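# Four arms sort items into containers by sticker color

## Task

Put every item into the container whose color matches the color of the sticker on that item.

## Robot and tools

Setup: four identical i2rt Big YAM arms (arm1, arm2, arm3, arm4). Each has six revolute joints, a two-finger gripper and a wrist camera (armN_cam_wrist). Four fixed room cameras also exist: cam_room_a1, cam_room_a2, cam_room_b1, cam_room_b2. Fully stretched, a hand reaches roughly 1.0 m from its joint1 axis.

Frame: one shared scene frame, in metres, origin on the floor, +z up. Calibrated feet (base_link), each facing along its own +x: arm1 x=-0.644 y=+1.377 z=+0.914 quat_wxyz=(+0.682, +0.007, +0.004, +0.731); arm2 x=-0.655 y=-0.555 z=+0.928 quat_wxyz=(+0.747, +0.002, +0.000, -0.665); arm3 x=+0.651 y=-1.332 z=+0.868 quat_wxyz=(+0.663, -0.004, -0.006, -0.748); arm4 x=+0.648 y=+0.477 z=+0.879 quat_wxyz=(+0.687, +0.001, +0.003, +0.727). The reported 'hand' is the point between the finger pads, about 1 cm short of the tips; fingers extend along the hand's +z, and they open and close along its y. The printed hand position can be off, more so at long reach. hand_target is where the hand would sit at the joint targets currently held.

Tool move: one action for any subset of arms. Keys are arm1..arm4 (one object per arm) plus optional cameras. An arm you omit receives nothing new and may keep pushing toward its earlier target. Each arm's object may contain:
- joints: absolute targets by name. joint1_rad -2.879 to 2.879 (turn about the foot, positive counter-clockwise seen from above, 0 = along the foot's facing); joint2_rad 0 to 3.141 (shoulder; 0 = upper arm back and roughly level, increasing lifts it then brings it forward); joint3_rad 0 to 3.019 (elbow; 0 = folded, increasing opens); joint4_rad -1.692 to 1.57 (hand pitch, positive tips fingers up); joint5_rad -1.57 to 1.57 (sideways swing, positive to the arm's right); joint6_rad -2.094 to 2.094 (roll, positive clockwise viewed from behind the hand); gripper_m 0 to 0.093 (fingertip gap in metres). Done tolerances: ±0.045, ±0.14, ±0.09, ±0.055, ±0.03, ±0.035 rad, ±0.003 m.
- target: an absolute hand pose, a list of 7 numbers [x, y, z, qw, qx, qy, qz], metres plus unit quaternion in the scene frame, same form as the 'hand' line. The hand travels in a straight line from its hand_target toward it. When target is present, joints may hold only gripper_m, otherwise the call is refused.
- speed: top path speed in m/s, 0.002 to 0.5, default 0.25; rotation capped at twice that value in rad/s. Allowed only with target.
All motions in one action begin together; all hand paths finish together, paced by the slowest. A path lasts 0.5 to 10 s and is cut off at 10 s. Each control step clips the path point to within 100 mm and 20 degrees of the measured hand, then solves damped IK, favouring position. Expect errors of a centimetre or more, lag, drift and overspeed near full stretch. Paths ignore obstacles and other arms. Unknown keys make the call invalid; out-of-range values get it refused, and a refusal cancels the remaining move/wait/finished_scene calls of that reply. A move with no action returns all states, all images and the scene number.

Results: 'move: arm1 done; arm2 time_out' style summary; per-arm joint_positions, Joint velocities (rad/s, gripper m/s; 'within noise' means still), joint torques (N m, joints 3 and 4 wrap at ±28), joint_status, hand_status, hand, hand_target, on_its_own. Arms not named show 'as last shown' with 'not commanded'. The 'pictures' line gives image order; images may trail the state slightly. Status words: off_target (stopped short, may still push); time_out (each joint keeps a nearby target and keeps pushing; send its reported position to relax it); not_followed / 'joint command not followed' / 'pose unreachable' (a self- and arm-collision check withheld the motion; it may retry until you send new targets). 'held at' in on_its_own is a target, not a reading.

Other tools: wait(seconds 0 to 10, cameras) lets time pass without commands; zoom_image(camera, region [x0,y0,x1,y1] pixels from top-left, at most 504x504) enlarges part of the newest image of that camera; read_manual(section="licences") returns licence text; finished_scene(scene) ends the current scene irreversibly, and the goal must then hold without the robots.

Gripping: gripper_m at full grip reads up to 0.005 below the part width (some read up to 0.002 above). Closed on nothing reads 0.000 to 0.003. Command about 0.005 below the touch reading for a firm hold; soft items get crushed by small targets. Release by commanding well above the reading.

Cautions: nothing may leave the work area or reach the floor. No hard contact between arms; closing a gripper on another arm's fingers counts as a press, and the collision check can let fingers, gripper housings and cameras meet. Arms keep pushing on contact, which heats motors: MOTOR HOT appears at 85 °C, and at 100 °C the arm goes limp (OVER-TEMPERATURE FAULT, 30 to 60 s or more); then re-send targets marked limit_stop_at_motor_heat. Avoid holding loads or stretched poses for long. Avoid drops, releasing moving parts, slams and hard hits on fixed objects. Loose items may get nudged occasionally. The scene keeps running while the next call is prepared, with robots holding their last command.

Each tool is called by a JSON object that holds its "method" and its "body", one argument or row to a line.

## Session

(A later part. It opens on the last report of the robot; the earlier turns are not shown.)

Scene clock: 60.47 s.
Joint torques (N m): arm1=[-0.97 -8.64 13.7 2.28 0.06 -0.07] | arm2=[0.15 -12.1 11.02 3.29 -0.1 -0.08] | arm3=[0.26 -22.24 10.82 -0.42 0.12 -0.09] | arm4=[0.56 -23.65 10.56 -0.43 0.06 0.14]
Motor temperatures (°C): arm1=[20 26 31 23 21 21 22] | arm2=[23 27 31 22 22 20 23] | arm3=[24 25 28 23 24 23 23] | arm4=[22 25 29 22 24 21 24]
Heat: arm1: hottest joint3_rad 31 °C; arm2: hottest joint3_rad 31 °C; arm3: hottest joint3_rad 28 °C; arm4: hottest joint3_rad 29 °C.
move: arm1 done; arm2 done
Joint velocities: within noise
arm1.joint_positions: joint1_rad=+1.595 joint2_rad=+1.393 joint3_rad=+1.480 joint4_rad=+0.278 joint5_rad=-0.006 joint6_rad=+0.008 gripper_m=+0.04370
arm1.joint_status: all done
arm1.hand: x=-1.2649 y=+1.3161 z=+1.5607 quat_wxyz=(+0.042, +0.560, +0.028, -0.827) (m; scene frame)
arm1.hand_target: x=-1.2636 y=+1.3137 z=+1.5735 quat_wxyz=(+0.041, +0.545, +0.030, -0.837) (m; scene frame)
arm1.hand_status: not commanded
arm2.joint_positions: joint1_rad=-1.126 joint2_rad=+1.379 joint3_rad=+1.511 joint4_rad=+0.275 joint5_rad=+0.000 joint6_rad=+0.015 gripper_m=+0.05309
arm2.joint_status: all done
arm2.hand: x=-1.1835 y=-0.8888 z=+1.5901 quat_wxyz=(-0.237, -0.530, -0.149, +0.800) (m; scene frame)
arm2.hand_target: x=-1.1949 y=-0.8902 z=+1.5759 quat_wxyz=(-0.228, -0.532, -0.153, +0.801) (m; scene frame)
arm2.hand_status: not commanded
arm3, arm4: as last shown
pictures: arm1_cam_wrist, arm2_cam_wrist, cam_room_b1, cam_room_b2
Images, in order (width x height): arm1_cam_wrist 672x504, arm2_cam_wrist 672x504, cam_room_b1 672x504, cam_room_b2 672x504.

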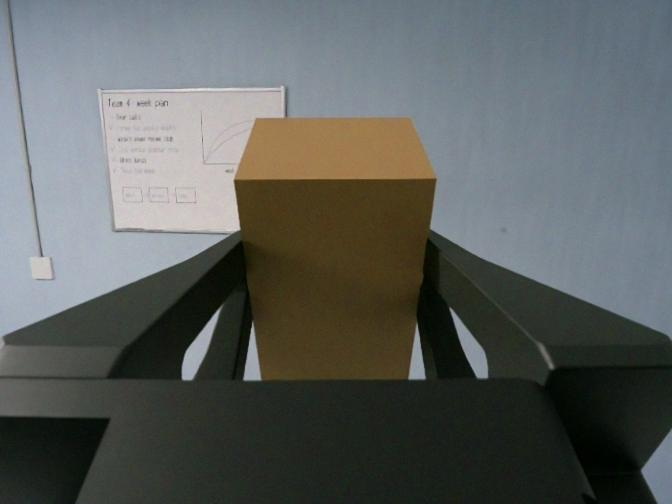

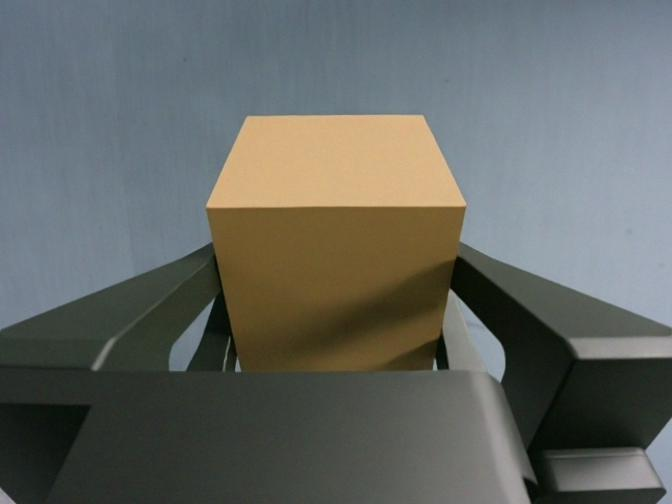

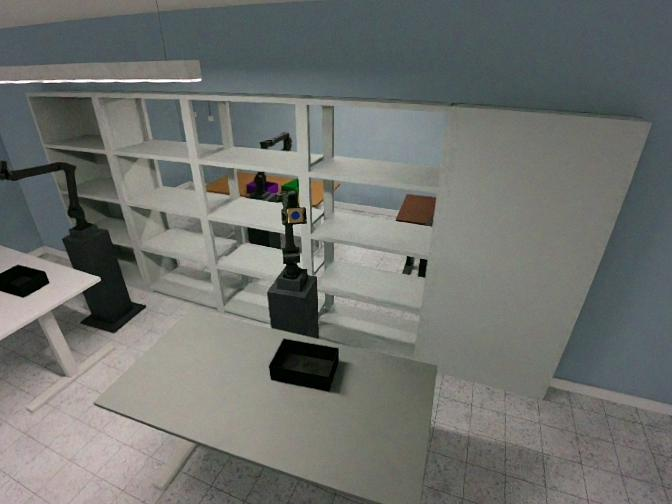

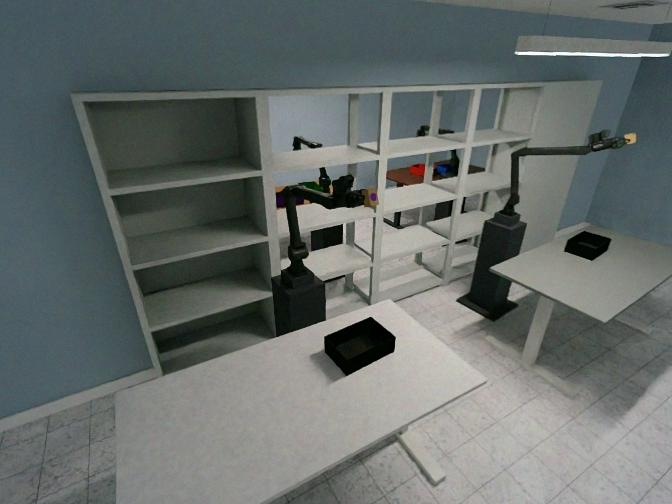

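{"method": "move", "body": {
  "arm1": {"joints": {"joint2_rad": 0.75, "joint3_rad": 1.4, "joint4_rad": -1.6}},
  "arm2": {"joints": {"joint2_rad": 0.75, "joint3_rad": 1.4, "joint4_rad": -1.6}},
  "arm3": {"joints": {"joint1_rad": 0.8}},
  "arm4": {"joints": {"joint1_rad": 0, "joint2_rad": 0.75, "joint3_rad": 1.4, "joint4_rad": -1.6}},
  "cameras": ["arm3_cam_wrist"]
}}

{"method": "move", "body": {
  "arm1": {"joints": {"joint1_rad": -2.25}},
  "arm2": {"joints": {"joint1_rad": 0.918}},
  "arm3": {"joints": {"joint1_rad": 0, "joint2_rad": 0.75, "joint3_rad": 1.4, "joint4_rad": -1.6}},
  "arm4": {"joints": {"joint1_rad": 0.84, "joint2_rad": 0.5, "joint3_rad": 1.1, "joint4_rad": -0.8}}
}}

{"method": "move", "body": {
  "arm1": {"target": [-0.193, 1.062, 1.14, 0.1656, 0.2953, 0.9395, -0.0521], "speed": 0.25},
  "arm2": {"target": [-0.183, -0.837, 1.14, 0.1674, 0.2616, 0.9494, -0.0461], "speed": 0.25},
  "arm3": {"joints": {"joint1_rad": -2.06, "joint2_rad": 0.5, "joint3_rad": 1.2, "joint4_rad": -1.0}}
}}

{"method": "move", "body": {
  "arm1": {"target": [-0.04, 0.955, 1.11, 0.1656, 0.2953, 0.9395, -0.0521], "speed": 0.2},
  "arm2": {"target": [-0.03, -0.927, 1.11, 0.1674, 0.2616, 0.9494, -0.0461], "speed": 0.2},
  "cameras": ["arm3_cam_wrist", "arm4_cam_wrist", "arm1_cam_wrist", "arm2_cam_wrist"]
}}

Scene clock: 92.10 s.
Joint torques (N m): arm1=[-1.49 1.32 10.73 1.14 0.08 -0.04] | arm2=[0.15 -2.61 9.89 1.47 -0.11 -0.08] | arm3=[1.9 -22.18 10.82 -0.32 -0.05 -0.1] | arm4=[0.91 0.32 7.65 0.94 0.19 0.15]
Motor temperatures (°C): arm1=[20 25 34 23 21 21 22] | arm2=[23 26 32 22 22 20 24] | arm3=[24 27 30 23 24 23 23] | arm4=[22 27 31 22 24 21 24]
Heat: arm1: hottest joint3_rad 34 °C; arm2: hottest joint3_rad 32 °C; arm3: hottest joint3_rad 30 °C; arm4: hottest joint3_rad 31 °C.
move: arm1 done; arm2 done; arm3 done; arm4 done
Joint velocities: within noise
arm1.joint_positions: joint1_rad=+1.595 joint2_rad=+0.758 joint3_rad=+1.387 joint4_rad=-1.592 joint5_rad=-0.006 joint6_rad=+0.008 gripper_m=+0.04371
arm1.joint_status: all done
arm1.hand: x=-0.8794 y=+1.3528 z=+1.3787 quat_wxyz=(+0.016, +0.951, +0.042, -0.306) (m; scene frame)
arm1.hand_target: x=-0.8747 y=+1.3525 z=+1.3854 quat_wxyz=(+0.015, +0.949, +0.048, -0.312) (m; scene frame)
arm1.hand_status: not commanded
arm2.joint_positions: joint1_rad=-1.126 joint2_rad=+0.760 joint3_rad=+1.399 joint4_rad=-1.589 joint5_rad=+0.000 joint6_rad=+0.015 gripper_m=+0.05309
arm2.joint_status: all done
arm2.hand: x=-0.8635 y=-0.6869 z=+1.3942 quat_wxyz=(-0.086, -0.917, -0.258, +0.292) (m; scene frame)
arm2.hand_target: x=-0.8596 y=-0.6825 z=+1.3951 quat_wxyz=(-0.083, -0.916, -0.261, +0.292) (m; scene frame)
arm2.hand_status: not commanded
arm3.joint_positions: joint1_rad=+0.790 joint2_rad=+1.954 joint3_rad=+2.026 joint4_rad=-1.653 joint5_rad=+0.002 joint6_rad=+0.005 gripper_m=+0.09398
arm3.joint_status: all done
arm3.hand: x=+1.0250 y=-1.8034 z=+1.1105 quat_wxyz=(+0.001, -0.438, -0.899, +0.005) (m; scene frame)
arm3.hand_target: x=+1.0321 y=-1.8015 z=+1.1216 quat_wxyz=(-0.008, -0.431, -0.902, +0.008) (m; scene frame)
arm3.hand_status: not commanded
arm4.joint_positions: joint1_rad=-0.004 joint2_rad=+0.744 joint3_rad=+1.400 joint4_rad=-1.599 joint5_rad=-0.003 joint6_rad=-0.011 gripper_m=+0.09398
arm4.joint_status: all done
arm4.hand: x=+0.6376 y=+0.7161 z=+1.3478 quat_wxyz=(-0.210, +0.694, -0.651, -0.225) (m; scene frame)
arm4.hand_target: x=+0.6371 y=+0.7180 z=+1.3462 quat_wxyz=(-0.207, +0.692, -0.655, -0.222) (m; scene frame)
arm4.hand_status: not commanded
pictures: arm3_cam_wrist
Images, in order (width x height): arm3_cam_wrist 672x504.

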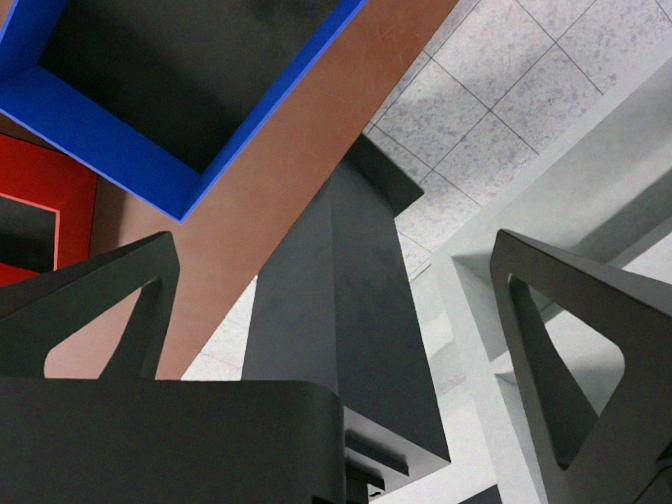

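Scene clock: 94.70 s.
Joint torques (N m): arm1=[-2.32 1.2 10.99 1.01 -0.05 -0.06] | arm2=[1.08 -2.49 9.84 1.46 0.08 -0.07] | arm3=[0.26 0.26 7.62 1.11 -0.07 -0.1] | arm4=[1.38 2.26 8.27 2.15 0.11 0.16]
Motor temperatures (°C): arm1=[20 25 34 23 21 21 22] | arm2=[23 26 32 22 22 20 24] | arm3=[24 27 30 23 24 23 23] | arm4=[22 27 32 22 24 21 24]
Heat: arm1: hottest joint3_rad 34 °C; arm2: hottest joint3_rad 32 °C; arm3: hottest joint3_rad 30 °C; arm4: hottest joint3_rad 32 °C.
move: arm1 done; arm2 done; arm3 done; arm4 done
Joint velocities: within noise
arm1.joint_positions: joint1_rad=-2.243 joint2_rad=+0.758 joint3_rad=+1.387 joint4_rad=-1.592 joint5_rad=-0.002 joint6_rad=+0.005 gripper_m=+0.04375
arm1.joint_status: all done
arm1.hand: x=-0.4357 y=+1.2375 z=+1.3715 quat_wxyz=(-0.278, -0.285, -0.913, +0.088) (m; scene frame)
arm1.hand_target: x=-0.4401 y=+1.2390 z=+1.3783 quat_wxyz=(-0.284, -0.285, -0.911, +0.091) (m; scene frame)
arm1.hand_status: not commanded
arm2.joint_positions: joint1_rad=+0.913 joint2_rad=+0.760 joint3_rad=+1.399 joint4_rad=-1.589 joint5_rad=-0.003 joint6_rad=+0.014 gripper_m=+0.05307
arm2.joint_status: all done
arm2.hand: x=-0.4459 y=-0.6828 z=+1.3950 quat_wxyz=(-0.296, -0.261, -0.916, +0.076) (m; scene frame)
arm2.hand_target: x=-0.4503 y=-0.6792 z=+1.3959 quat_wxyz=(-0.295, -0.253, -0.918, +0.078) (m; scene frame)
arm2.hand_status: not commanded
arm3.joint_positions: joint1_rad=+0.012 joint2_rad=+0.746 joint3_rad=+1.406 joint4_rad=-1.597 joint5_rad=+0.002 joint6_rad=+0.005 gripper_m=+0.09399
arm3.joint_status: all done
arm3.hand: x=+0.6237 y=-1.5620 z=+1.3424 quat_wxyz=(-0.213, -0.708, -0.631, +0.236) (m; scene frame)
arm3.hand_target: x=+0.6211 y=-1.5626 z=+1.3386 quat_wxyz=(-0.208, -0.711, -0.630, +0.233) (m; scene frame)
arm3.hand_status: not commanded
arm4.joint_positions: joint1_rad=+0.837 joint2_rad=+0.493 joint3_rad=+1.101 joint4_rad=-0.821 joint5_rad=-0.001 joint6_rad=-0.011 gripper_m=+0.09398
arm4.joint_status: all done
arm4.hand: x=+0.4352 y=+0.6527 z=+1.4150 quat_wxyz=(-0.210, +0.734, -0.256, -0.593) (m; scene frame)
arm4.hand_target: x=+0.4316 y=+0.6547 z=+1.4176 quat_wxyz=(-0.208, +0.729, -0.258, -0.599) (m; scene frame)
arm4.hand_status: not commanded
pictures: none

Scene clock: 97.10 s.
Joint torques (N m): arm1=[-2.78 -11.93 16.69 1.25 -0.04 -0.04] | arm2=[1.38 -15.21 16.23 1.84 0.15 -0.05] | arm3=[0.56 2.67 8.05 2.65 0 -0.1] | arm4=[0.97 2.26 8.21 2.17 0.09 0.14]
Motor temperatures (°C): arm1=[20 25 34 23 21 21 22] | arm2=[23 26 32 22 22 20 24] | arm3=[24 26 29 23 24 23 23] | arm4=[22 26 32 22 24 21 24]
Heat: arm1: hottest joint3_rad 34 °C; arm2: hottest joint3_rad 32 °C; arm3: hottest joint3_rad 29 °C; arm4: hottest joint3_rad 32 °C.
move: arm1 off_target; arm2 off_target; arm3 done
Joint velocities: within noise
arm1.joint_positions: joint1_rad=-2.244 joint2_rad=+1.542 joint3_rad=+1.353 joint4_rad=-1.100 joint5_rad=-0.006 joint6_rad=+0.004 gripper_m=+0.04375
arm1.joint_status: not commanded
arm1.hand: x=-0.2099 y=+1.0800 z=+1.1076 quat_wxyz=(-0.127, -0.296, -0.946, +0.040) (m; scene frame)
arm1.hand_target: x=-0.1950 y=+1.0634 z=+1.1405 quat_wxyz=(-0.166, -0.295, -0.939, +0.053) (m; scene frame)
arm1.hand_status: off_target (0.041 m and 4.7 deg from the pose sent, 0.379 m and 14.0 deg at the start)
arm2.joint_positions: joint1_rad=+0.913 joint2_rad=+1.556 joint3_rad=+1.329 joint4_rad=-1.065 joint5_rad=+0.001 joint6_rad=+0.014 gripper_m=+0.05307
arm2.joint_status: not commanded
arm2.hand: x=-0.2063 y=-0.8265 z=+1.1136 quat_wxyz=(-0.134, -0.271, -0.952, +0.035) (m; scene frame)
arm2.hand_target: x=-0.1848 y=-0.8359 z=+1.1404 quat_wxyz=(-0.167, -0.262, -0.949, +0.046) (m; scene frame)
arm2.hand_status: off_target (0.037 m and 4.2 deg from the pose sent, 0.398 m and 15.7 deg at the start)
arm3.joint_positions: joint1_rad=-2.049 joint2_rad=+0.495 joint3_rad=+1.205 joint4_rad=-1.018 joint5_rad=+0.000 joint6_rad=+0.005 gripper_m=+0.09400
arm3.joint_status: all done
arm3.hand: x=+0.4467 y=-1.1847 z=+1.4093 quat_wxyz=(+0.168, -0.772, +0.244, +0.562) (m; scene frame)
arm3.hand_target: x=+0.4446 y=-1.1799 z=+1.4096 quat_wxyz=(+0.173, -0.769, +0.245, +0.564) (m; scene frame)
arm3.hand_status: not commanded
arm4: as last shown
pictures: none

Scene clock: 98.83 s.
Joint torques (N m): arm1=[-2.96 -18.61 17.21 0.64 -0.04 0] | arm2=[1.38 -21.36 16.77 0.92 0.15 -0.05] | arm3=[0.56 2.73 8.01 2.59 0 -0.11] | arm4=[1.2 2.32 8.29 2.11 0.12 0.15]
Motor temperatures (°C): arm1=[20 25 34 23 21 21 22] | arm2=[23 26 32 22 22 20 24] | arm3=[24 26 29 23 24 23 23] | arm4=[22 26 32 22 24 21 24]
Heat: arm1: hottest joint3_rad 34 °C; arm2: hottest joint3_rad 32 °C; arm3: hottest joint3_rad 29 °C; arm4: hottest joint3_rad 32 °C.
move: arm1 off_target; arm2 off_target
Joint velocities: within noise
arm1.joint_positions: joint1_rad=-2.244 joint2_rad=+2.061 joint3_rad=+2.017 joint4_rad=-1.216 joint5_rad=-0.006 joint6_rad=+0.004 gripper_m=+0.04375
arm1.joint_status: not commanded
arm1.hand: x=-0.0503 y=+0.9695 z=+1.0837 quat_wxyz=(-0.141, -0.296, -0.944, +0.044) (m; scene frame)
arm1.hand_target: x=-0.0415 y=+0.9561 z=+1.1101 quat_wxyz=(-0.166, -0.295, -0.939, +0.053) (m; scene frame)
arm1.hand_status: off_target (0.032 m and 3.0 deg from the pose sent, 0.211 m and 4.7 deg at the start)
arm2.joint_positions: joint1_rad=+0.913 joint2_rad=+2.033 joint3_rad=+1.944 joint4_rad=-1.159 joint5_rad=+0.001 joint6_rad=+0.014 gripper_m=+0.05307
arm2.joint_status: not commanded
arm2.hand: x=-0.0468 y=-0.9222 z=+1.0981 quat_wxyz=(-0.155, -0.271, -0.949, +0.041) (m; scene frame)
arm2.hand_target: x=-0.0310 y=-0.9263 z=+1.1102 quat_wxyz=(-0.168, -0.262, -0.949, +0.046) (m; scene frame)
arm2.hand_status: off_target (0.021 m and 1.8 deg from the pose sent, 0.203 m and 4.2 deg at the start)
arm3, arm4: as last shown
pictures: arm1_cam_wrist, arm2_cam_wrist, arm3_cam_wrist, arm4_cam_wrist
Images, in order (width x height): arm1_cam_wrist 672x504, arm2_cam_wrist 672x504, arm3_cam_wrist 672x504, arm4_cam_wrist 672x504.

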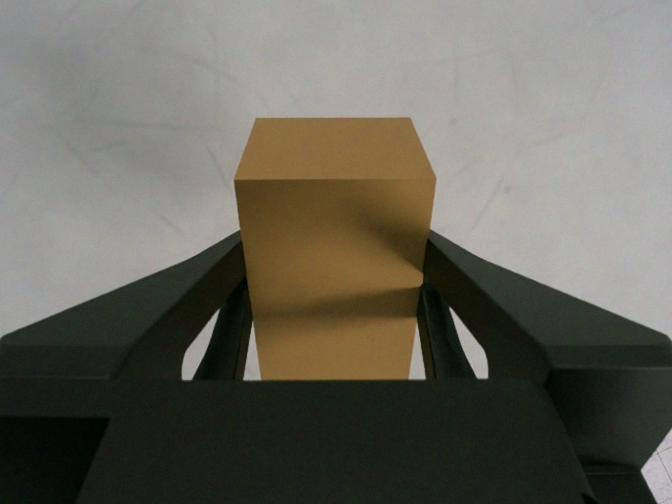

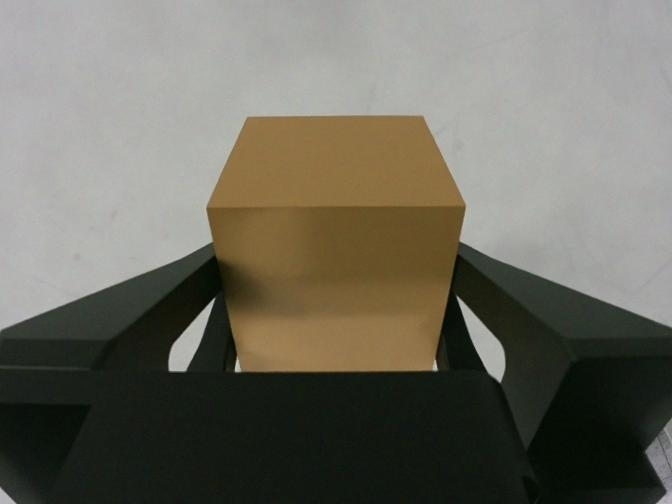

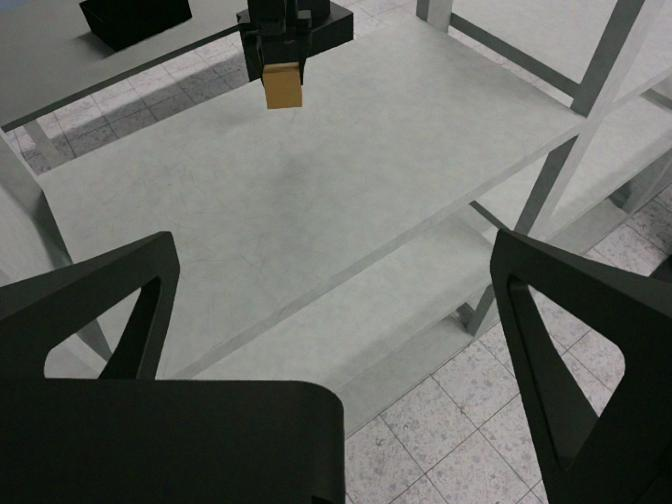

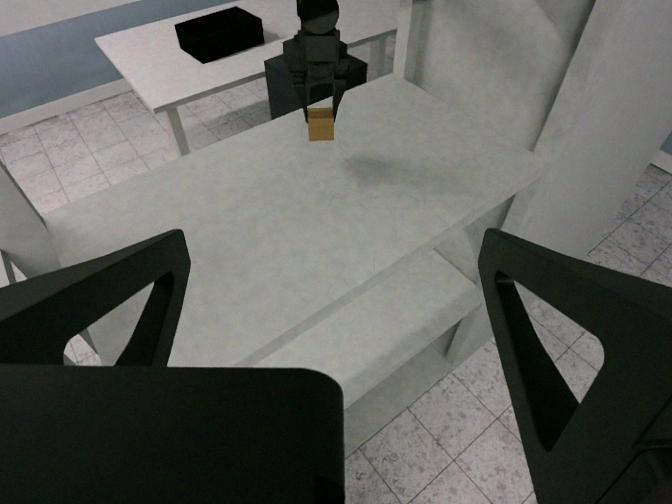

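{"method": "move", "body": {
  "arm1": {"target": [-0.035, 0.952, 1.05, 0.0832, 0.2988, 0.9504, -0.0261], "speed": 0.12},
  "arm2": {"target": [-0.022, -0.929, 1.058, 0.0841, 0.2646, 0.9604, -0.0232], "speed": 0.12}
}}

{"method": "move", "body": {
  "arm1": {"target": [-0.035, 0.952, 1.025, 0.0832, 0.2988, 0.9504, -0.0261], "speed": 0.06},
  "arm2": {"target": [-0.022, -0.929, 1.033, 0.0841, 0.2646, 0.9604, -0.0232], "speed": 0.06},
  "cameras": ["arm3_cam_wrist", "arm4_cam_wrist"]
}}

{"method": "zoom_image", "body": {
  "camera": "arm4_cam_wrist",
  "region": [270, 100, 370, 175]
}}

{"method": "zoom_image", "body": {
  "camera": "arm3_cam_wrist",
  "region": [240, 75, 340, 150]
}}

Scene clock: 109.07 s.
Joint torques (N m): arm1=[-2.49 -18.9 16.55 0.35 -0.06 -0.03] | arm2=[1.55 -22.95 16.25 0.5 0.15 -0.01] | arm3=[0.44 2.73 8.06 2.59 0.01 -0.09] | arm4=[0.5 2.43 8.24 2.24 0.11 0.16]
Motor temperatures (°C): arm1=[20 26 36 23 21 21 22] | arm2=[23 27 35 22 22 20 24] | arm3=[24 26 29 23 24 23 23] | arm4=[22 25 33 22 24 21 24]
Heat: arm1: hottest joint3_rad 36 °C; arm2: hottest joint3_rad 35 °C; arm3: hottest joint3_rad 29 °C; arm4: hottest joint3_rad 33 °C.
move: arm1 off_target; arm2 off_target
Joint velocities: within noise
arm1.joint_positions: joint1_rad=-2.244 joint2_rad=+2.227 joint3_rad=+2.191 joint4_rad=-1.385 joint5_rad=-0.006 joint6_rad=+0.004 gripper_m=+0.04375
arm1.joint_status: not commanded
arm1.hand: x=-0.0445 y=+0.9652 z=+1.0338 quat_wxyz=(-0.065, -0.299, -0.952, +0.021) (m; scene frame)
arm1.hand_target: x=-0.0360 y=+0.9527 z=+1.0503 quat_wxyz=(-0.084, -0.299, -0.950, +0.027) (m; scene frame)
arm1.hand_status: off_target (0.023 m and 2.2 deg from the pose sent, 0.041 m and 7.0 deg at the start)
arm2.joint_positions: joint1_rad=+0.914 joint2_rad=+2.207 joint3_rad=+2.138 joint4_rad=-1.348 joint5_rad=+0.001 joint6_rad=+0.014 gripper_m=+0.05307
arm2.joint_status: not commanded
arm2.hand: x=-0.0373 y=-0.9264 z=+1.0517 quat_wxyz=(-0.075, -0.272, -0.959, +0.019) (m; scene frame)
arm2.hand_target: x=-0.0229 y=-0.9286 z=+1.0581 quat_wxyz=(-0.085, -0.265, -0.960, +0.023) (m; scene frame)
arm2.hand_status: off_target (0.017 m and 1.5 deg from the pose sent, 0.048 m and 8.5 deg at the start)
arm3, arm4: as last shown
pictures: none

Scene clock: 110.03 s.
Joint torques (N m): arm1=[-2.55 -19.72 12.03 1.32 -0.05 0.01] | arm2=[1.44 -22.53 11.99 1.8 0.15 -0.01] | arm3=[0.44 2.78 8.02 2.59 0.01 -0.09] | arm4=[1.14 2.08 8.24 2.15 0.12 0.15]
Motor temperatures (°C): arm1=[20 26 36 23 21 21 22] | arm2=[23 26 35 22 22 20 24] | arm3=[24 26 29 23 24 23 23] | arm4=[22 25 33 22 24 21 24]
Heat: arm1: hottest joint3_rad 36 °C; arm2: hottest joint3_rad 35 °C; arm3: hottest joint3_rad 29 °C; arm4: hottest joint3_rad 33 °C.
move: arm1 done; arm2 off_target
Joint velocities: within noise
arm1.joint_positions: joint1_rad=-2.244 joint2_rad=+2.233 joint3_rad=+2.191 joint4_rad=-1.350 joint5_rad=-0.006 joint6_rad=+0.004 gripper_m=+0.04375
arm1.joint_status: not commanded
arm1.hand: x=-0.0375 y=+0.9603 z=+1.0307 quat_wxyz=(-0.078, -0.298, -0.951, +0.025) (m; scene frame)
arm1.hand_target: x=-0.0352 y=+0.9522 z=+1.0251 quat_wxyz=(-0.083, -0.299, -0.950, +0.026) (m; scene frame)
arm1.hand_status: done (0.010 m and 0.6 deg from the pose sent, 0.018 m and 2.3 deg at the start)
arm2.joint_positions: joint1_rad=+0.915 joint2_rad=+2.207 joint3_rad=+2.138 joint4_rad=-1.320 joint5_rad=+0.001 joint6_rad=+0.014 gripper_m=+0.05307
arm2.joint_status: not commanded
arm2.hand: x=-0.0313 y=-0.9297 z=+1.0529 quat_wxyz=(-0.088, -0.272, -0.958, +0.022) (m; scene frame)
arm2.hand_target: x=-0.0227 y=-0.9284 z=+1.0332 quat_wxyz=(-0.084, -0.265, -0.960, +0.023) (m; scene frame)
arm2.hand_status: off_target (0.022 m and 1.0 deg from the pose sent, 0.024 m and 1.5 deg at the start)
arm3, arm4: as last shown
pictures: arm3_cam_wrist, arm4_cam_wrist
Images, in order (width x height): arm3_cam_wrist 672x504, arm4_cam_wrist 672x504.

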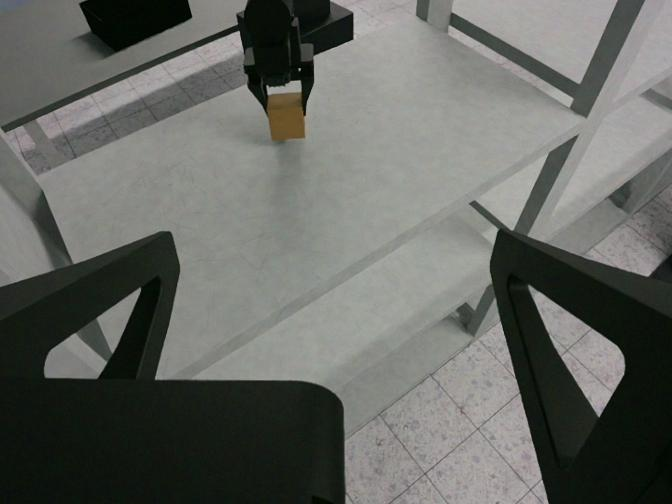

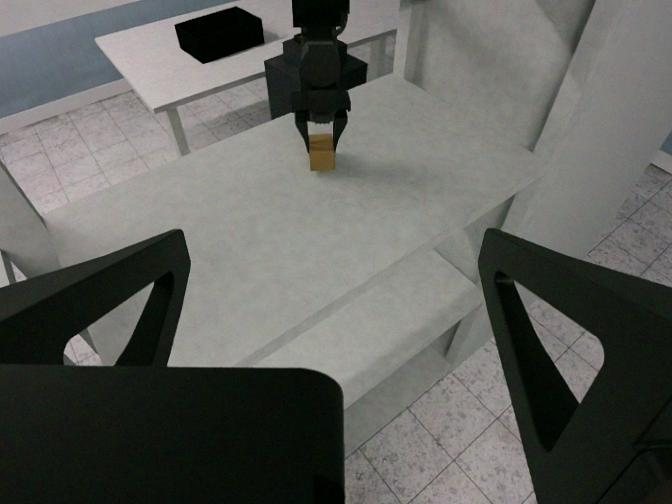

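Scaled by 5.040.

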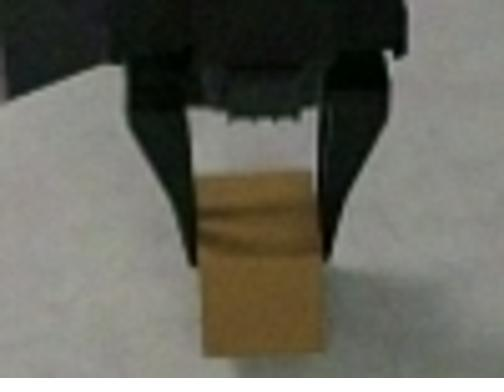

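Scaled by 5.040.

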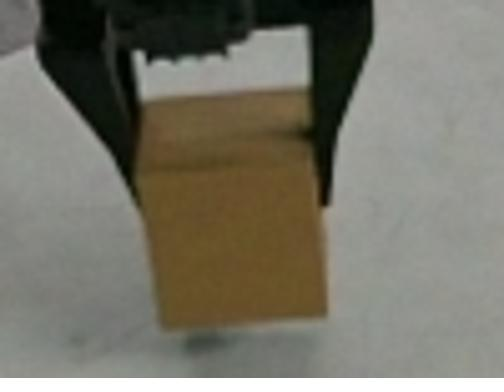

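{"method": "move", "body": {
  "arm1": {"target": [-0.035, 0.952, 1.018, 0.0832, 0.2988, 0.9504, -0.0261], "speed": 0.06},
  "arm2": {"target": [-0.022, -0.929, 1.02, 0.0841, 0.2646, 0.9604, -0.0232], "speed": 0.06},
  "cameras": ["arm3_cam_wrist", "arm4_cam_wrist"]
}}

{"method": "zoom_image", "body": {
  "camera": "arm3_cam_wrist",
  "region": [240, 75, 340, 150]
}}

Scene clock: 114.80 s.
Joint torques (N m): arm1=[-2.73 -19.55 10.71 1.36 -0.03 -0.02] | arm2=[1.44 -22.59 9.87 1.84 0.15 -0.02] | arm3=[0.5 2.67 8.08 2.61 0.01 -0.09] | arm4=[1.08 2.08 8.23 2.19 0.11 0.16]
Motor temperatures (°C): arm1=[20 26 36 23 21 21 22] | arm2=[23 26 35 22 22 20 24] | arm3=[24 26 28 23 24 23 23] | arm4=[22 25 33 22 24 21 24]
Heat: arm1: hottest joint3_rad 36 °C; arm2: hottest joint3_rad 35 °C; arm3: hottest joint3_rad 28 °C; arm4: hottest joint3_rad 33 °C.
move: arm1 off_target; arm2 off_target
Joint velocities: within noise
arm1.joint_positions: joint1_rad=-2.244 joint2_rad=+2.233 joint3_rad=+2.191 joint4_rad=-1.335 joint5_rad=-0.006 joint6_rad=+0.004 gripper_m=+0.04375
arm1.joint_status: not commanded
arm1.hand: x=-0.0346 y=+0.9583 z=+1.0314 quat_wxyz=(-0.085, -0.298, -0.950, +0.027) (m; scene frame)
arm1.hand_target: x=-0.0353 y=+0.9522 z=+1.0181 quat_wxyz=(-0.083, -0.299, -0.950, +0.026) (m; scene frame)
arm1.hand_status: off_target (0.015 m and 0.3 deg from the pose sent, 0.015 m and 0.6 deg at the start)
arm2.joint_positions: joint1_rad=+0.915 joint2_rad=+2.211 joint3_rad=+2.138 joint4_rad=-1.290 joint5_rad=+0.001 joint6_rad=+0.014 gripper_m=+0.05307
arm2.joint_status: not commanded
arm2.hand: x=-0.0251 y=-0.9334 z=+1.0516 quat_wxyz=(-0.101, -0.272, -0.957, +0.026) (m; scene frame)
arm2.hand_target: x=-0.0230 y=-0.9284 z=+1.0204 quat_wxyz=(-0.084, -0.265, -0.960, +0.023) (m; scene frame)
arm2.hand_status: off_target (0.032 m and 2.1 deg from the pose sent, 0.034 m and 1.0 deg at the start)
arm3, arm4: as last shown
pictures: arm3_cam_wrist, arm4_cam_wrist
Images, in order (width x height): arm3_cam_wrist 672x504, arm4_cam_wrist 672x504.

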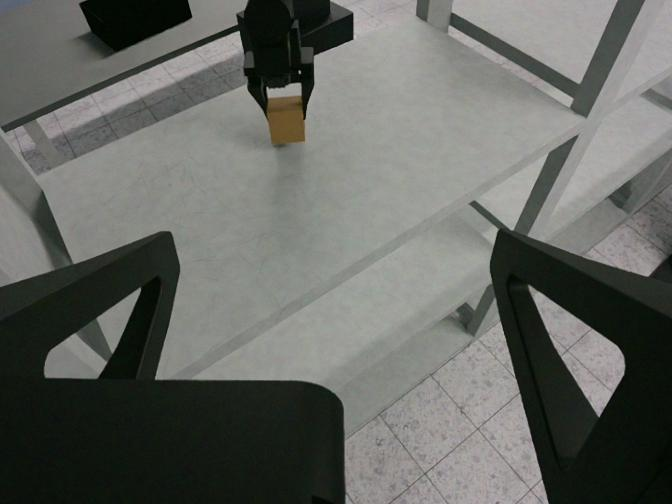

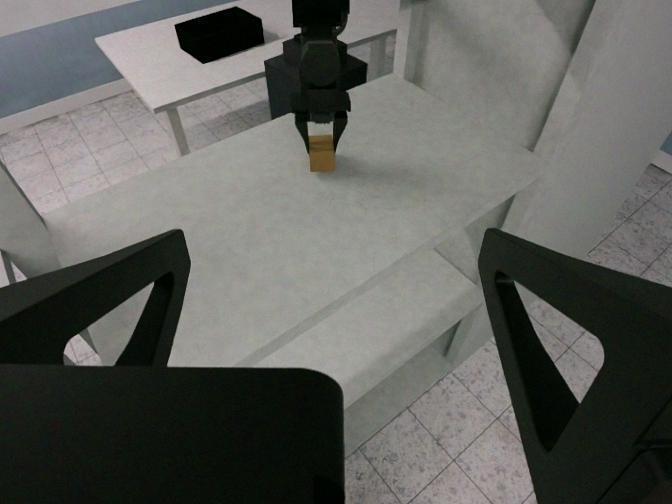

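Scaled by 5.040.

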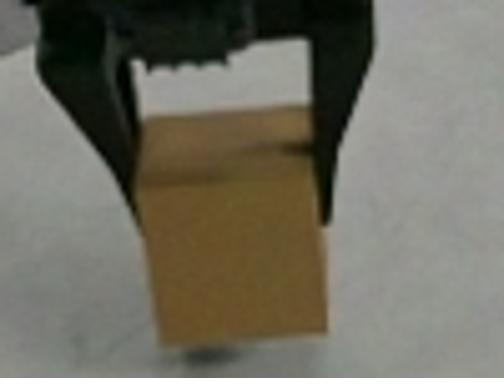

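{"method": "move", "body": {
  "arm1": {"target": [-0.033, 0.950, 1.043, 0.0832, 0.2988, 0.9504, -0.0261], "joints": {"gripper_m": 0.056}, "speed": 0.1},
  "arm2": {"target": [-0.020, -0.930, 1.052, 0.0841, 0.2646, 0.9604, -0.0232], "joints": {"gripper_m": 0.062}, "speed": 0.1}
}}

{"method": "move", "body": {
  "arm1": {"joints": {"gripper_m": 0.093}},
  "arm2": {"joints": {"gripper_m": 0.093}},
  "cameras": ["arm1_cam_wrist", "arm2_cam_wrist"]
}}

{"method": "move", "body": {
  "arm1": {"target": [-0.085, 0.99, 1.115, 0.1656, 0.2953, 0.9395, -0.0521], "speed": 0.15},
  "arm2": {"target": [-0.082, -0.896, 1.12, 0.1674, 0.2616, 0.9494, -0.0461], "speed": 0.15}
}}

{"method": "move", "body": {
  "arm1": {"target": [-0.25, 1.10, 1.14, 0.2308, 0.2910, 0.9257, -0.0725], "speed": 0.25},
  "arm2": {"target": [-0.26, -0.79, 1.14, 0.2333, 0.2577, 0.9355, -0.0643], "speed": 0.25},
  "cameras": ["arm4_cam_wrist", "arm3_cam_wrist"]
}}

Scene clock: 122.23 s.
Joint torques (N m): arm1=[-2.08 -18.84 16.84 0.34 -0.01 0] | arm2=[1.55 -22.65 15.98 0.55 0.13 -0.01] | arm3=[0.56 2.73 8.01 2.59 0.01 -0.11] | arm4=[1.26 2.49 8.27 2.22 0.13 0.14]
Motor temperatures (°C): arm1=[20 27 36 23 21 21 22] | arm2=[23 27 34 22 22 20 24] | arm3=[24 25 28 23 24 23 23] | arm4=[22 25 33 22 24 21 24]
Heat: arm1: hottest joint3_rad 36 °C; arm2: hottest joint3_rad 34 °C; arm3: hottest joint3_rad 28 °C; arm4: hottest joint3_rad 33 °C.
move: arm1 off_target; arm2 off_target
Joint velocities: within noise
arm1.joint_positions: joint1_rad=-2.244 joint2_rad=+2.233 joint3_rad=+2.191 joint4_rad=-1.375 joint5_rad=-0.006 joint6_rad=+0.004 gripper_m=+0.05597
arm1.joint_status: all done
arm1.hand: x=-0.0426 y=+0.9638 z=+1.0298 quat_wxyz=(-0.066, -0.299, -0.952, +0.021) (m; scene frame)
arm1.hand_target: x=-0.0340 y=+0.9507 z=+1.0432 quat_wxyz=(-0.084, -0.299, -0.950, +0.027) (m; scene frame)
arm1.hand_status: off_target (0.021 m and 2.0 deg from the pose sent, 0.014 m and 0.3 deg at the start)
arm2.joint_positions: joint1_rad=+0.915 joint2_rad=+2.211 joint3_rad=+2.143 joint4_rad=-1.340 joint5_rad=+0.002 joint6_rad=+0.014 gripper_m=+0.06193
arm2.joint_status: all done
arm2.hand: x=-0.0344 y=-0.9279 z=+1.0513 quat_wxyz=(-0.079, -0.272, -0.959, +0.020) (m; scene frame)
arm2.hand_target: x=-0.0207 y=-0.9295 z=+1.0518 quat_wxyz=(-0.085, -0.265, -0.960, +0.023) (m; scene frame)
arm2.hand_status: off_target (0.015 m and 1.1 deg from the pose sent, 0.006 m and 2.2 deg at the start)
arm3, arm4: as last shown
pictures: none

Scene clock: 122.80 s.
Joint torques (N m): arm1=[-2.96 -19.25 16.81 0.36 -0.03 -0.05] | arm2=[1.44 -22.65 15.98 0.54 0.13 -0.01] | arm3=[0.5 2.73 8.05 2.62 0.01 -0.1] | arm4=[1.14 1.96 8.32 2.21 0.11 0.14]
Motor temperatures (°C): arm1=[20 27 36 23 21 21 22] | arm2=[23 27 34 22 22 20 24] | arm3=[24 25 28 23 24 23 23] | arm4=[22 25 33 22 24 21 24]
Heat: arm1: hottest joint3_rad 36 °C; arm2: hottest joint3_rad 34 °C; arm3: hottest joint3_rad 28 °C; arm4: hottest joint3_rad 33 °C.
move: arm1 done; arm2 done
Joint velocities: within noise
arm1.joint_positions: joint1_rad=-2.244 joint2_rad=+2.233 joint3_rad=+2.191 joint4_rad=-1.375 joint5_rad=-0.006 joint6_rad=+0.004 gripper_m=+0.09293
arm1.joint_status: all done
arm1.hand: x=-0.0426 y=+0.9638 z=+1.0298 quat_wxyz=(-0.066, -0.299, -0.952, +0.021) (m; scene frame)
arm1.hand_target: x=-0.0340 y=+0.9507 z=+1.0432 quat_wxyz=(-0.084, -0.299, -0.950, +0.027) (m; scene frame)
arm1.hand_status: not commanded
arm2.joint_positions: joint1_rad=+0.915 joint2_rad=+2.211 joint3_rad=+2.143 joint4_rad=-1.340 joint5_rad=+0.002 joint6_rad=+0.014 gripper_m=+0.09290
arm2.joint_status: all done
arm2.hand: x=-0.0344 y=-0.9279 z=+1.0513 quat_wxyz=(-0.079, -0.272, -0.959, +0.020) (m; scene frame)
arm2.hand_target: x=-0.0207 y=-0.9295 z=+1.0518 quat_wxyz=(-0.085, -0.265, -0.960, +0.023) (m; scene frame)
arm2.hand_status: not commanded
arm3, arm4: as last shown
pictures: arm1_cam_wrist, arm2_cam_wrist
Images, in order (width x height): arm1_cam_wrist 672x504, arm2_cam_wrist 672x504.

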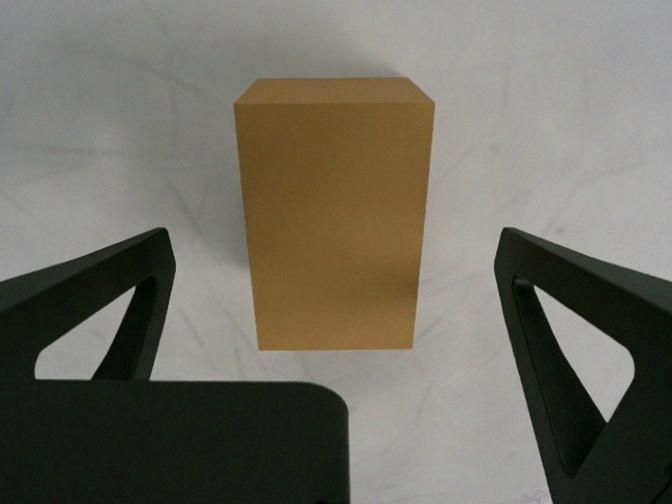

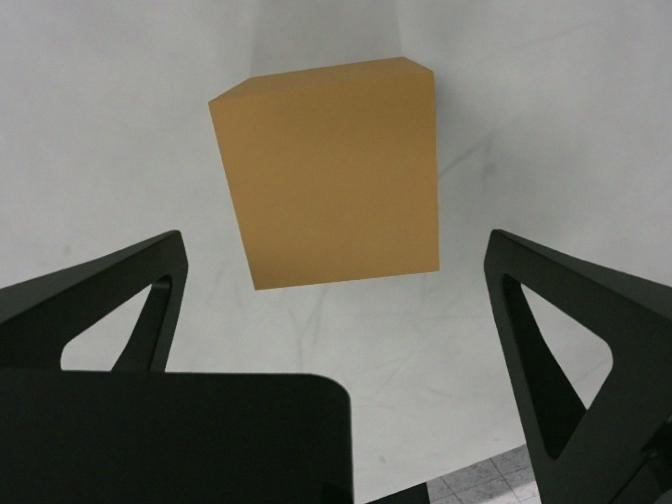

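Scene clock: 124.23 s.
Joint torques (N m): arm1=[-2.2 -16.5 11.43 1.43 0.01 0.08] | arm2=[1.38 -20.78 10.14 2.09 0.14 -0.04] | arm3=[0.5 2.9 8.05 2.62 0.01 -0.11] | arm4=[0.67 2.73 8.18 2.17 0.14 0.17]
Motor temperatures (°C): arm1=[20 27 36 23 21 21 22] | arm2=[23 27 34 22 22 20 24] | arm3=[24 25 28 23 24 23 23] | arm4=[22 25 33 22 24 21 24]
Heat: arm1: hottest joint3_rad 36 °C; arm2: hottest joint3_rad 34 °C; arm3: hottest joint3_rad 28 °C; arm4: hottest joint3_rad 33 °C.
move: arm1 done; arm2 off_target
Joint velocities: within noise
arm1.joint_positions: joint1_rad=-2.244 joint2_rad=+1.897 joint3_rad=+1.831 joint4_rad=-1.156 joint5_rad=-0.006 joint6_rad=+0.004 gripper_m=+0.09293
arm1.joint_status: not commanded
arm1.hand: x=-0.0863 y=+0.9946 z=+1.1133 quat_wxyz=(-0.159, -0.295, -0.941, +0.050) (m; scene frame)
arm1.hand_target: x=-0.0850 y=+0.9900 z=+1.1151 quat_wxyz=(-0.166, -0.295, -0.939, +0.052) (m; scene frame)
arm1.hand_status: done (0.005 m and 0.9 deg from the pose sent, 0.099 m and 12.0 deg at the start)
arm2.joint_positions: joint1_rad=+0.915 joint2_rad=+1.873 joint3_rad=+1.777 joint4_rad=-1.119 joint5_rad=+0.002 joint6_rad=+0.014 gripper_m=+0.09290
arm2.joint_status: not commanded
arm2.hand: x=-0.0843 y=-0.8984 z=+1.1307 quat_wxyz=(-0.171, -0.269, -0.947, +0.045) (m; scene frame)
arm2.hand_target: x=-0.0821 y=-0.8959 z=+1.1200 quat_wxyz=(-0.167, -0.262, -0.949, +0.046) (m; scene frame)
arm2.hand_status: off_target (0.011 m and 1.0 deg from the pose sent, 0.089 m and 10.7 deg at the start)
arm3: as last shown
arm4.joint_positions: joint1_rad=+0.837 joint2_rad=+0.493 joint3_rad=+1.101 joint4_rad=-0.821 joint5_rad=-0.001 joint6_rad=-0.011 gripper_m=+0.09398
arm4.joint_status: not commanded
arm4.hand: x=+0.4352 y=+0.6527 z=+1.4150 quat_wxyz=(-0.210, +0.734, -0.256, -0.593) (m; scene frame)
arm4.hand_target: x=+0.4316 y=+0.6547 z=+1.4176 quat_wxyz=(-0.208, +0.729, -0.258, -0.599) (m; scene frame)
arm4.hand_status: not commanded
pictures: none

Scene clock: 125.77 s.
Joint torques (N m): arm1=[-3.25 -7.18 11.56 1.66 -0.01 -0.02] | arm2=[1.38 -10.75 10.47 2.4 0.16 -0.02] | arm3=[0.5 2.67 8.03 2.63 0.01 -0.1] | arm4=[0.79 2.14 8.32 2.24 0.13 0.13]
Motor temperatures (°C): arm1=[20 27 36 23 21 21 22] | arm2=[23 27 34 22 22 20 24] | arm3=[24 25 28 23 24 23 23] | arm4=[22 25 33 22 24 21 24]
Heat: arm1: hottest joint3_rad 36 °C; arm2: hottest joint3_rad 34 °C; arm3: hottest joint3_rad 28 °C; arm4: hottest joint3_rad 33 °C.
move: arm1 done; arm2 done
Joint velocities: within noise
arm1.joint_positions: joint1_rad=-2.248 joint2_rad=+1.290 joint3_rad=+1.120 joint4_rad=-0.918 joint5_rad=-0.009 joint6_rad=+0.002 gripper_m=+0.09293
arm1.joint_status: not commanded
arm1.hand: x=-0.2509 y=+1.1068 z=+1.1358 quat_wxyz=(-0.221, -0.290, -0.928, +0.068) (m; scene frame)
arm1.hand_target: x=-0.2501 y=+1.1001 z=+1.1401 quat_wxyz=(-0.231, -0.291, -0.926, +0.073) (m; scene frame)
arm1.hand_status: done (0.008 m and 1.2 deg from the pose sent, 0.197 m and 8.9 deg at the start)
arm2.joint_positions: joint1_rad=+0.915 joint2_rad=+1.254 joint3_rad=+1.055 joint4_rad=-0.886 joint5_rad=+0.003 joint6_rad=+0.014 gripper_m=+0.09290
arm2.joint_status: not commanded
arm2.hand: x=-0.2624 y=-0.7922 z=+1.1448 quat_wxyz=(-0.232, -0.266, -0.934, +0.062) (m; scene frame)
arm2.hand_target: x=-0.2600 y=-0.7900 z=+1.1401 quat_wxyz=(-0.233, -0.258, -0.935, +0.064) (m; scene frame)
arm2.hand_status: done (0.006 m and 1.0 deg from the pose sent, 0.207 m and 7.7 deg at the start)
arm3.joint_positions: joint1_rad=-2.049 joint2_rad=+0.495 joint3_rad=+1.205 joint4_rad=-1.018 joint5_rad=+0.000 joint6_rad=+0.005 gripper_m=+0.09400
arm3.joint_status: not commanded
arm3.hand: x=+0.4467 y=-1.1847 z=+1.4093 quat_wxyz=(+0.168, -0.772, +0.244, +0.562) (m; scene frame)
arm3.hand_target: x=+0.4446 y=-1.1799 z=+1.4096 quat_wxyz=(+0.173, -0.769, +0.245, +0.564) (m; scene frame)
arm3.hand_status: not commanded
arm4: as last shown
pictures: arm3_cam_wrist, arm4_cam_wrist
Images, in order (width x height): arm3_cam_wrist 672x504, arm4_cam_wrist 672x504.

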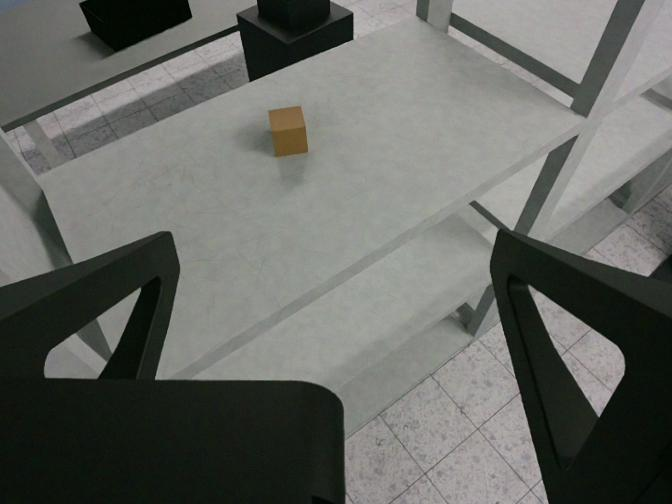

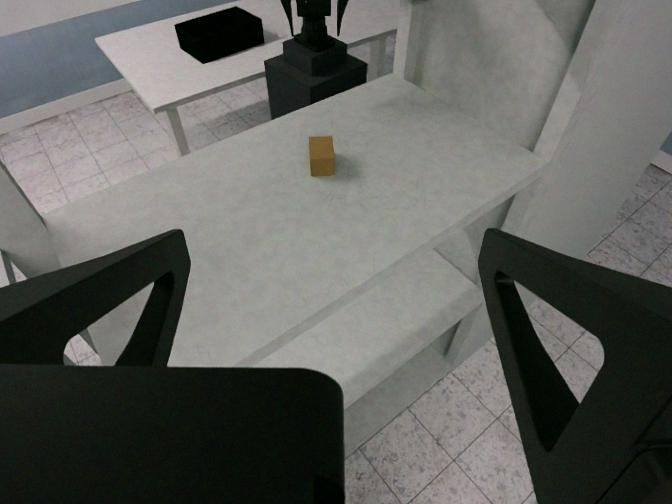

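{"method": "move", "body": {
  "arm1": {"joints": {"joint2_rad": 0.75, "joint3_rad": 1.4, "joint4_rad": -1.6}},
  "arm2": {"joints": {"joint2_rad": 0.75, "joint3_rad": 1.4, "joint4_rad": -1.6}},
  "arm3": {"target": [0.072, -0.999, 1.13, 0.0664, -0.9302, 0.2105, 0.2933], "speed": 0.25},
  "arm4": {"target": [0.046, 0.924, 1.12, 0.0892, -0.9108, 0.2828, 0.2872], "speed": 0.25},
  "cameras": ["arm3_cam_wrist", "arm4_cam_wrist"]
}}

Scene clock: 150.60 s.
Joint torques (N m): arm1=[-2.2 1.08 9.84 1.05 -0.05 -0.05] | arm2=[1.38 -1.79 9.11 1.39 0.16 -0.03] | arm3=[2.49 -19.6 14.31 0.75 -0.11 -0.12] | arm4=[1.96 -22.53 13.07 0.51 -0.04 -0.08]
Motor temperatures (°C): arm1=[20 25 36 23 21 21 22] | arm2=[23 26 33 22 22 20 23] | arm3=[24 25 28 23 24 23 23] | arm4=[22 24 34 22 24 21 24]
Heat: arm1: hottest joint3_rad 36 °C; arm2: hottest joint3_rad 33 °C; arm3: hottest joint3_rad 28 °C; arm4: hottest joint3_rad 34 °C.
move: arm1 done; arm2 done; arm3 off_target; arm4 off_target
Joint velocities: within noise
arm1.joint_positions: joint1_rad=-2.248 joint2_rad=+0.756 joint3_rad=+1.395 joint4_rad=-1.590 joint5_rad=-0.009 joint6_rad=+0.002 gripper_m=+0.09293
arm1.joint_status: all done
arm1.hand: x=-0.4361 y=+1.2378 z=+1.3760 quat_wxyz=(-0.285, -0.285, -0.911, +0.088) (m; scene frame)
arm1.hand_target: x=-0.4407 y=+1.2382 z=+1.3783 quat_wxyz=(-0.285, -0.286, -0.911, +0.090) (m; scene frame)
arm1.hand_status: not commanded
arm2.joint_positions: joint1_rad=+0.915 joint2_rad=+0.754 joint3_rad=+1.407 joint4_rad=-1.586 joint5_rad=+0.003 joint6_rad=+0.014 gripper_m=+0.09290
arm2.joint_status: all done
arm2.hand: x=-0.4477 y=-0.6825 z=+1.4001 quat_wxyz=(-0.303, -0.260, -0.913, +0.081) (m; scene frame)
arm2.hand_target: x=-0.4504 y=-0.6793 z=+1.3958 quat_wxyz=(-0.295, -0.253, -0.918, +0.081) (m; scene frame)
arm2.hand_status: not commanded
arm3.joint_positions: joint1_rad=-1.991 joint2_rad=+1.706 joint3_rad=+1.577 joint4_rad=-0.875 joint5_rad=-0.035 joint6_rad=-0.065 gripper_m=+0.09400
arm3.joint_status: not commanded
arm3.hand: x=+0.0888 y=-0.9975 z=+1.1001 quat_wxyz=(+0.061, -0.935, +0.223, +0.269) (m; scene frame)
arm3.hand_target: x=+0.0735 y=-0.9998 z=+1.1300 quat_wxyz=(+0.066, -0.930, +0.211, +0.294) (m; scene frame)
arm3.hand_status: off_target (0.034 m and 3.2 deg from the pose sent, 0.503 m and 38.0 deg at the start)
arm4.joint_positions: joint1_rad=+0.867 joint2_rad=+1.941 joint3_rad=+1.857 joint4_rad=-0.911 joint5_rad=-0.013 joint6_rad=-0.020 gripper_m=+0.09398
arm4.joint_status: not commanded
arm4.hand: x=+0.0595 y=+0.9217 z=+1.0994 quat_wxyz=(-0.085, +0.912, -0.295, -0.272) (m; scene frame)
arm4.hand_target: x=+0.0469 y=+0.9232 z=+1.1198 quat_wxyz=(-0.089, +0.911, -0.283, -0.288) (m; scene frame)
arm4.hand_status: off_target (0.025 m and 2.3 deg from the pose sent, 0.559 m and 43.1 deg at the start)
pictures: arm3_cam_wrist, arm4_cam_wrist
Images, in order (width x height): arm3_cam_wrist 672x504, arm4_cam_wrist 672x504.

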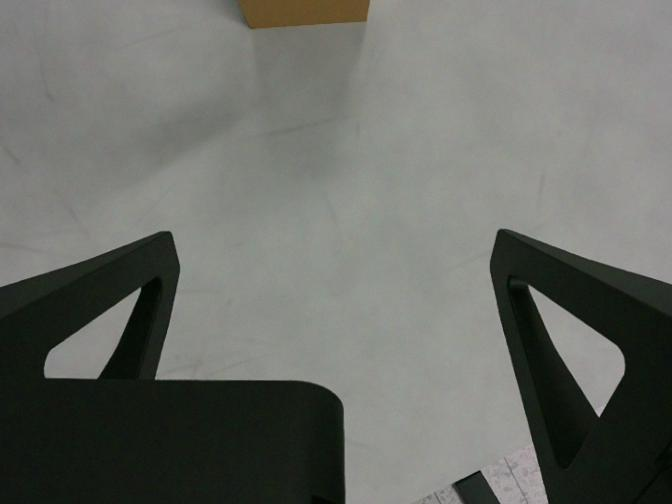

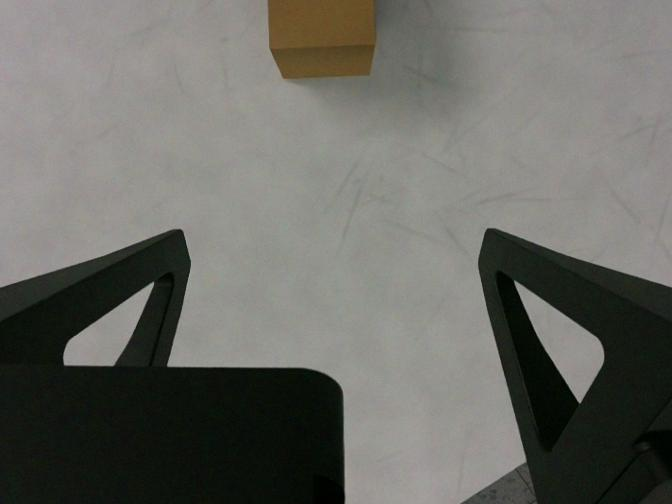

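{"method": "move", "body": {
  "arm3": {"target": [-0.016, -0.959, 1.072, 0.0625, -0.9328, 0.1983, 0.2941], "speed": 0.15},
  "arm4": {"target": [-0.026, 0.978, 1.062, 0.0879, -0.9120, 0.2789, 0.2876], "speed": 0.15},
  "cameras": ["arm3_cam_wrist", "arm4_cam_wrist"]
}}

Scene clock: 160.73 s.
Joint torques (N m): arm1=[-3.31 0.85 10.15 1.06 -0.03 -0.06] | arm2=[1.49 -1.85 9.17 1.4 0.15 -0.03] | arm3=[2.55 -22.83 14.31 1.36 -0.12 -0.13] | arm4=[1.73 -25.93 13.11 0.4 -0.08 -0.07]
Motor temperatures (°C): arm1=[20 25 35 23 21 21 22] | arm2=[23 26 32 22 22 20 23] | arm3=[24 25 30 23 24 23 23] | arm4=[22 25 36 22 24 21 24]
Heat: arm1: hottest joint3_rad 35 °C; arm2: hottest joint3_rad 32 °C; arm3: hottest joint3_rad 30 °C; arm4: hottest joint3_rad 36 °C.
move: arm3 off_target; arm4 off_target
Joint velocities: within noise
arm1, arm2: as last shown
arm3.joint_positions: joint1_rad=-1.981 joint2_rad=+1.977 joint3_rad=+1.834 joint4_rad=-0.865 joint5_rad=-0.044 joint6_rad=-0.078 gripper_m=+0.09400
arm3.joint_status: not commanded
arm3.hand: x=+0.0054 y=-0.9583 z=+1.0492 quat_wxyz=(+0.057, -0.938, +0.211, +0.269) (m; scene frame)
arm3.hand_target: x=-0.0144 y=-0.9600 z=+1.0723 quat_wxyz=(+0.062, -0.933, +0.198, +0.294) (m; scene frame)
arm3.hand_status: off_target (0.031 m and 3.3 deg from the pose sent, 0.115 m and 4.0 deg at the start)
arm4.joint_positions: joint1_rad=+0.867 joint2_rad=+2.238 joint3_rad=+2.217 joint4_rad=-0.960 joint5_rad=-0.020 joint6_rad=-0.029 gripper_m=+0.09398
arm4.joint_status: not commanded
arm4.hand: x=-0.0145 y=+0.9760 z=+1.0527 quat_wxyz=(-0.086, +0.912, -0.289, -0.279) (m; scene frame)
arm4.hand_target: x=-0.0254 y=+0.9774 z=+1.0621 quat_wxyz=(-0.088, +0.912, -0.279, -0.289) (m; scene frame)
arm4.hand_status: off_target (0.015 m and 1.5 deg from the pose sent, 0.109 m and 2.6 deg at the start)
pictures: arm3_cam_wrist, arm4_cam_wrist
Images, in order (width x height): arm3_cam_wrist 672x504, arm4_cam_wrist 672x504.

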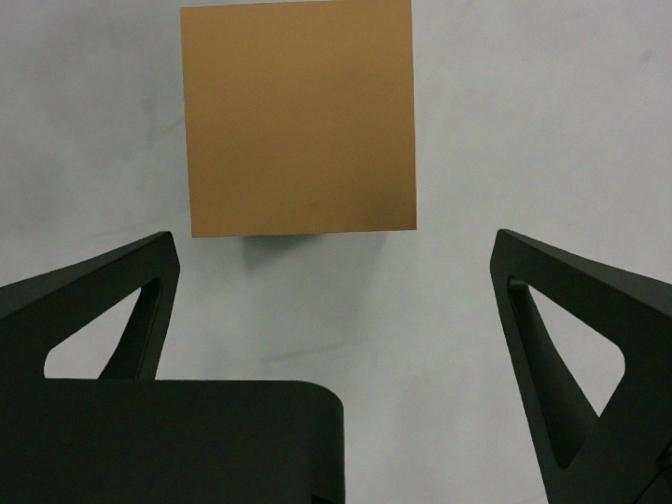

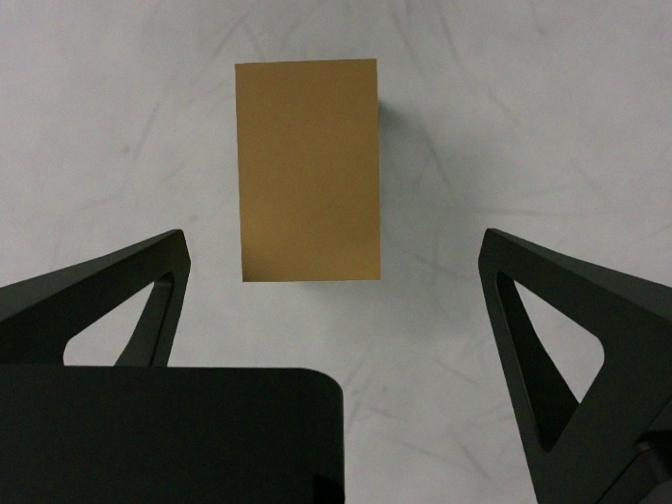

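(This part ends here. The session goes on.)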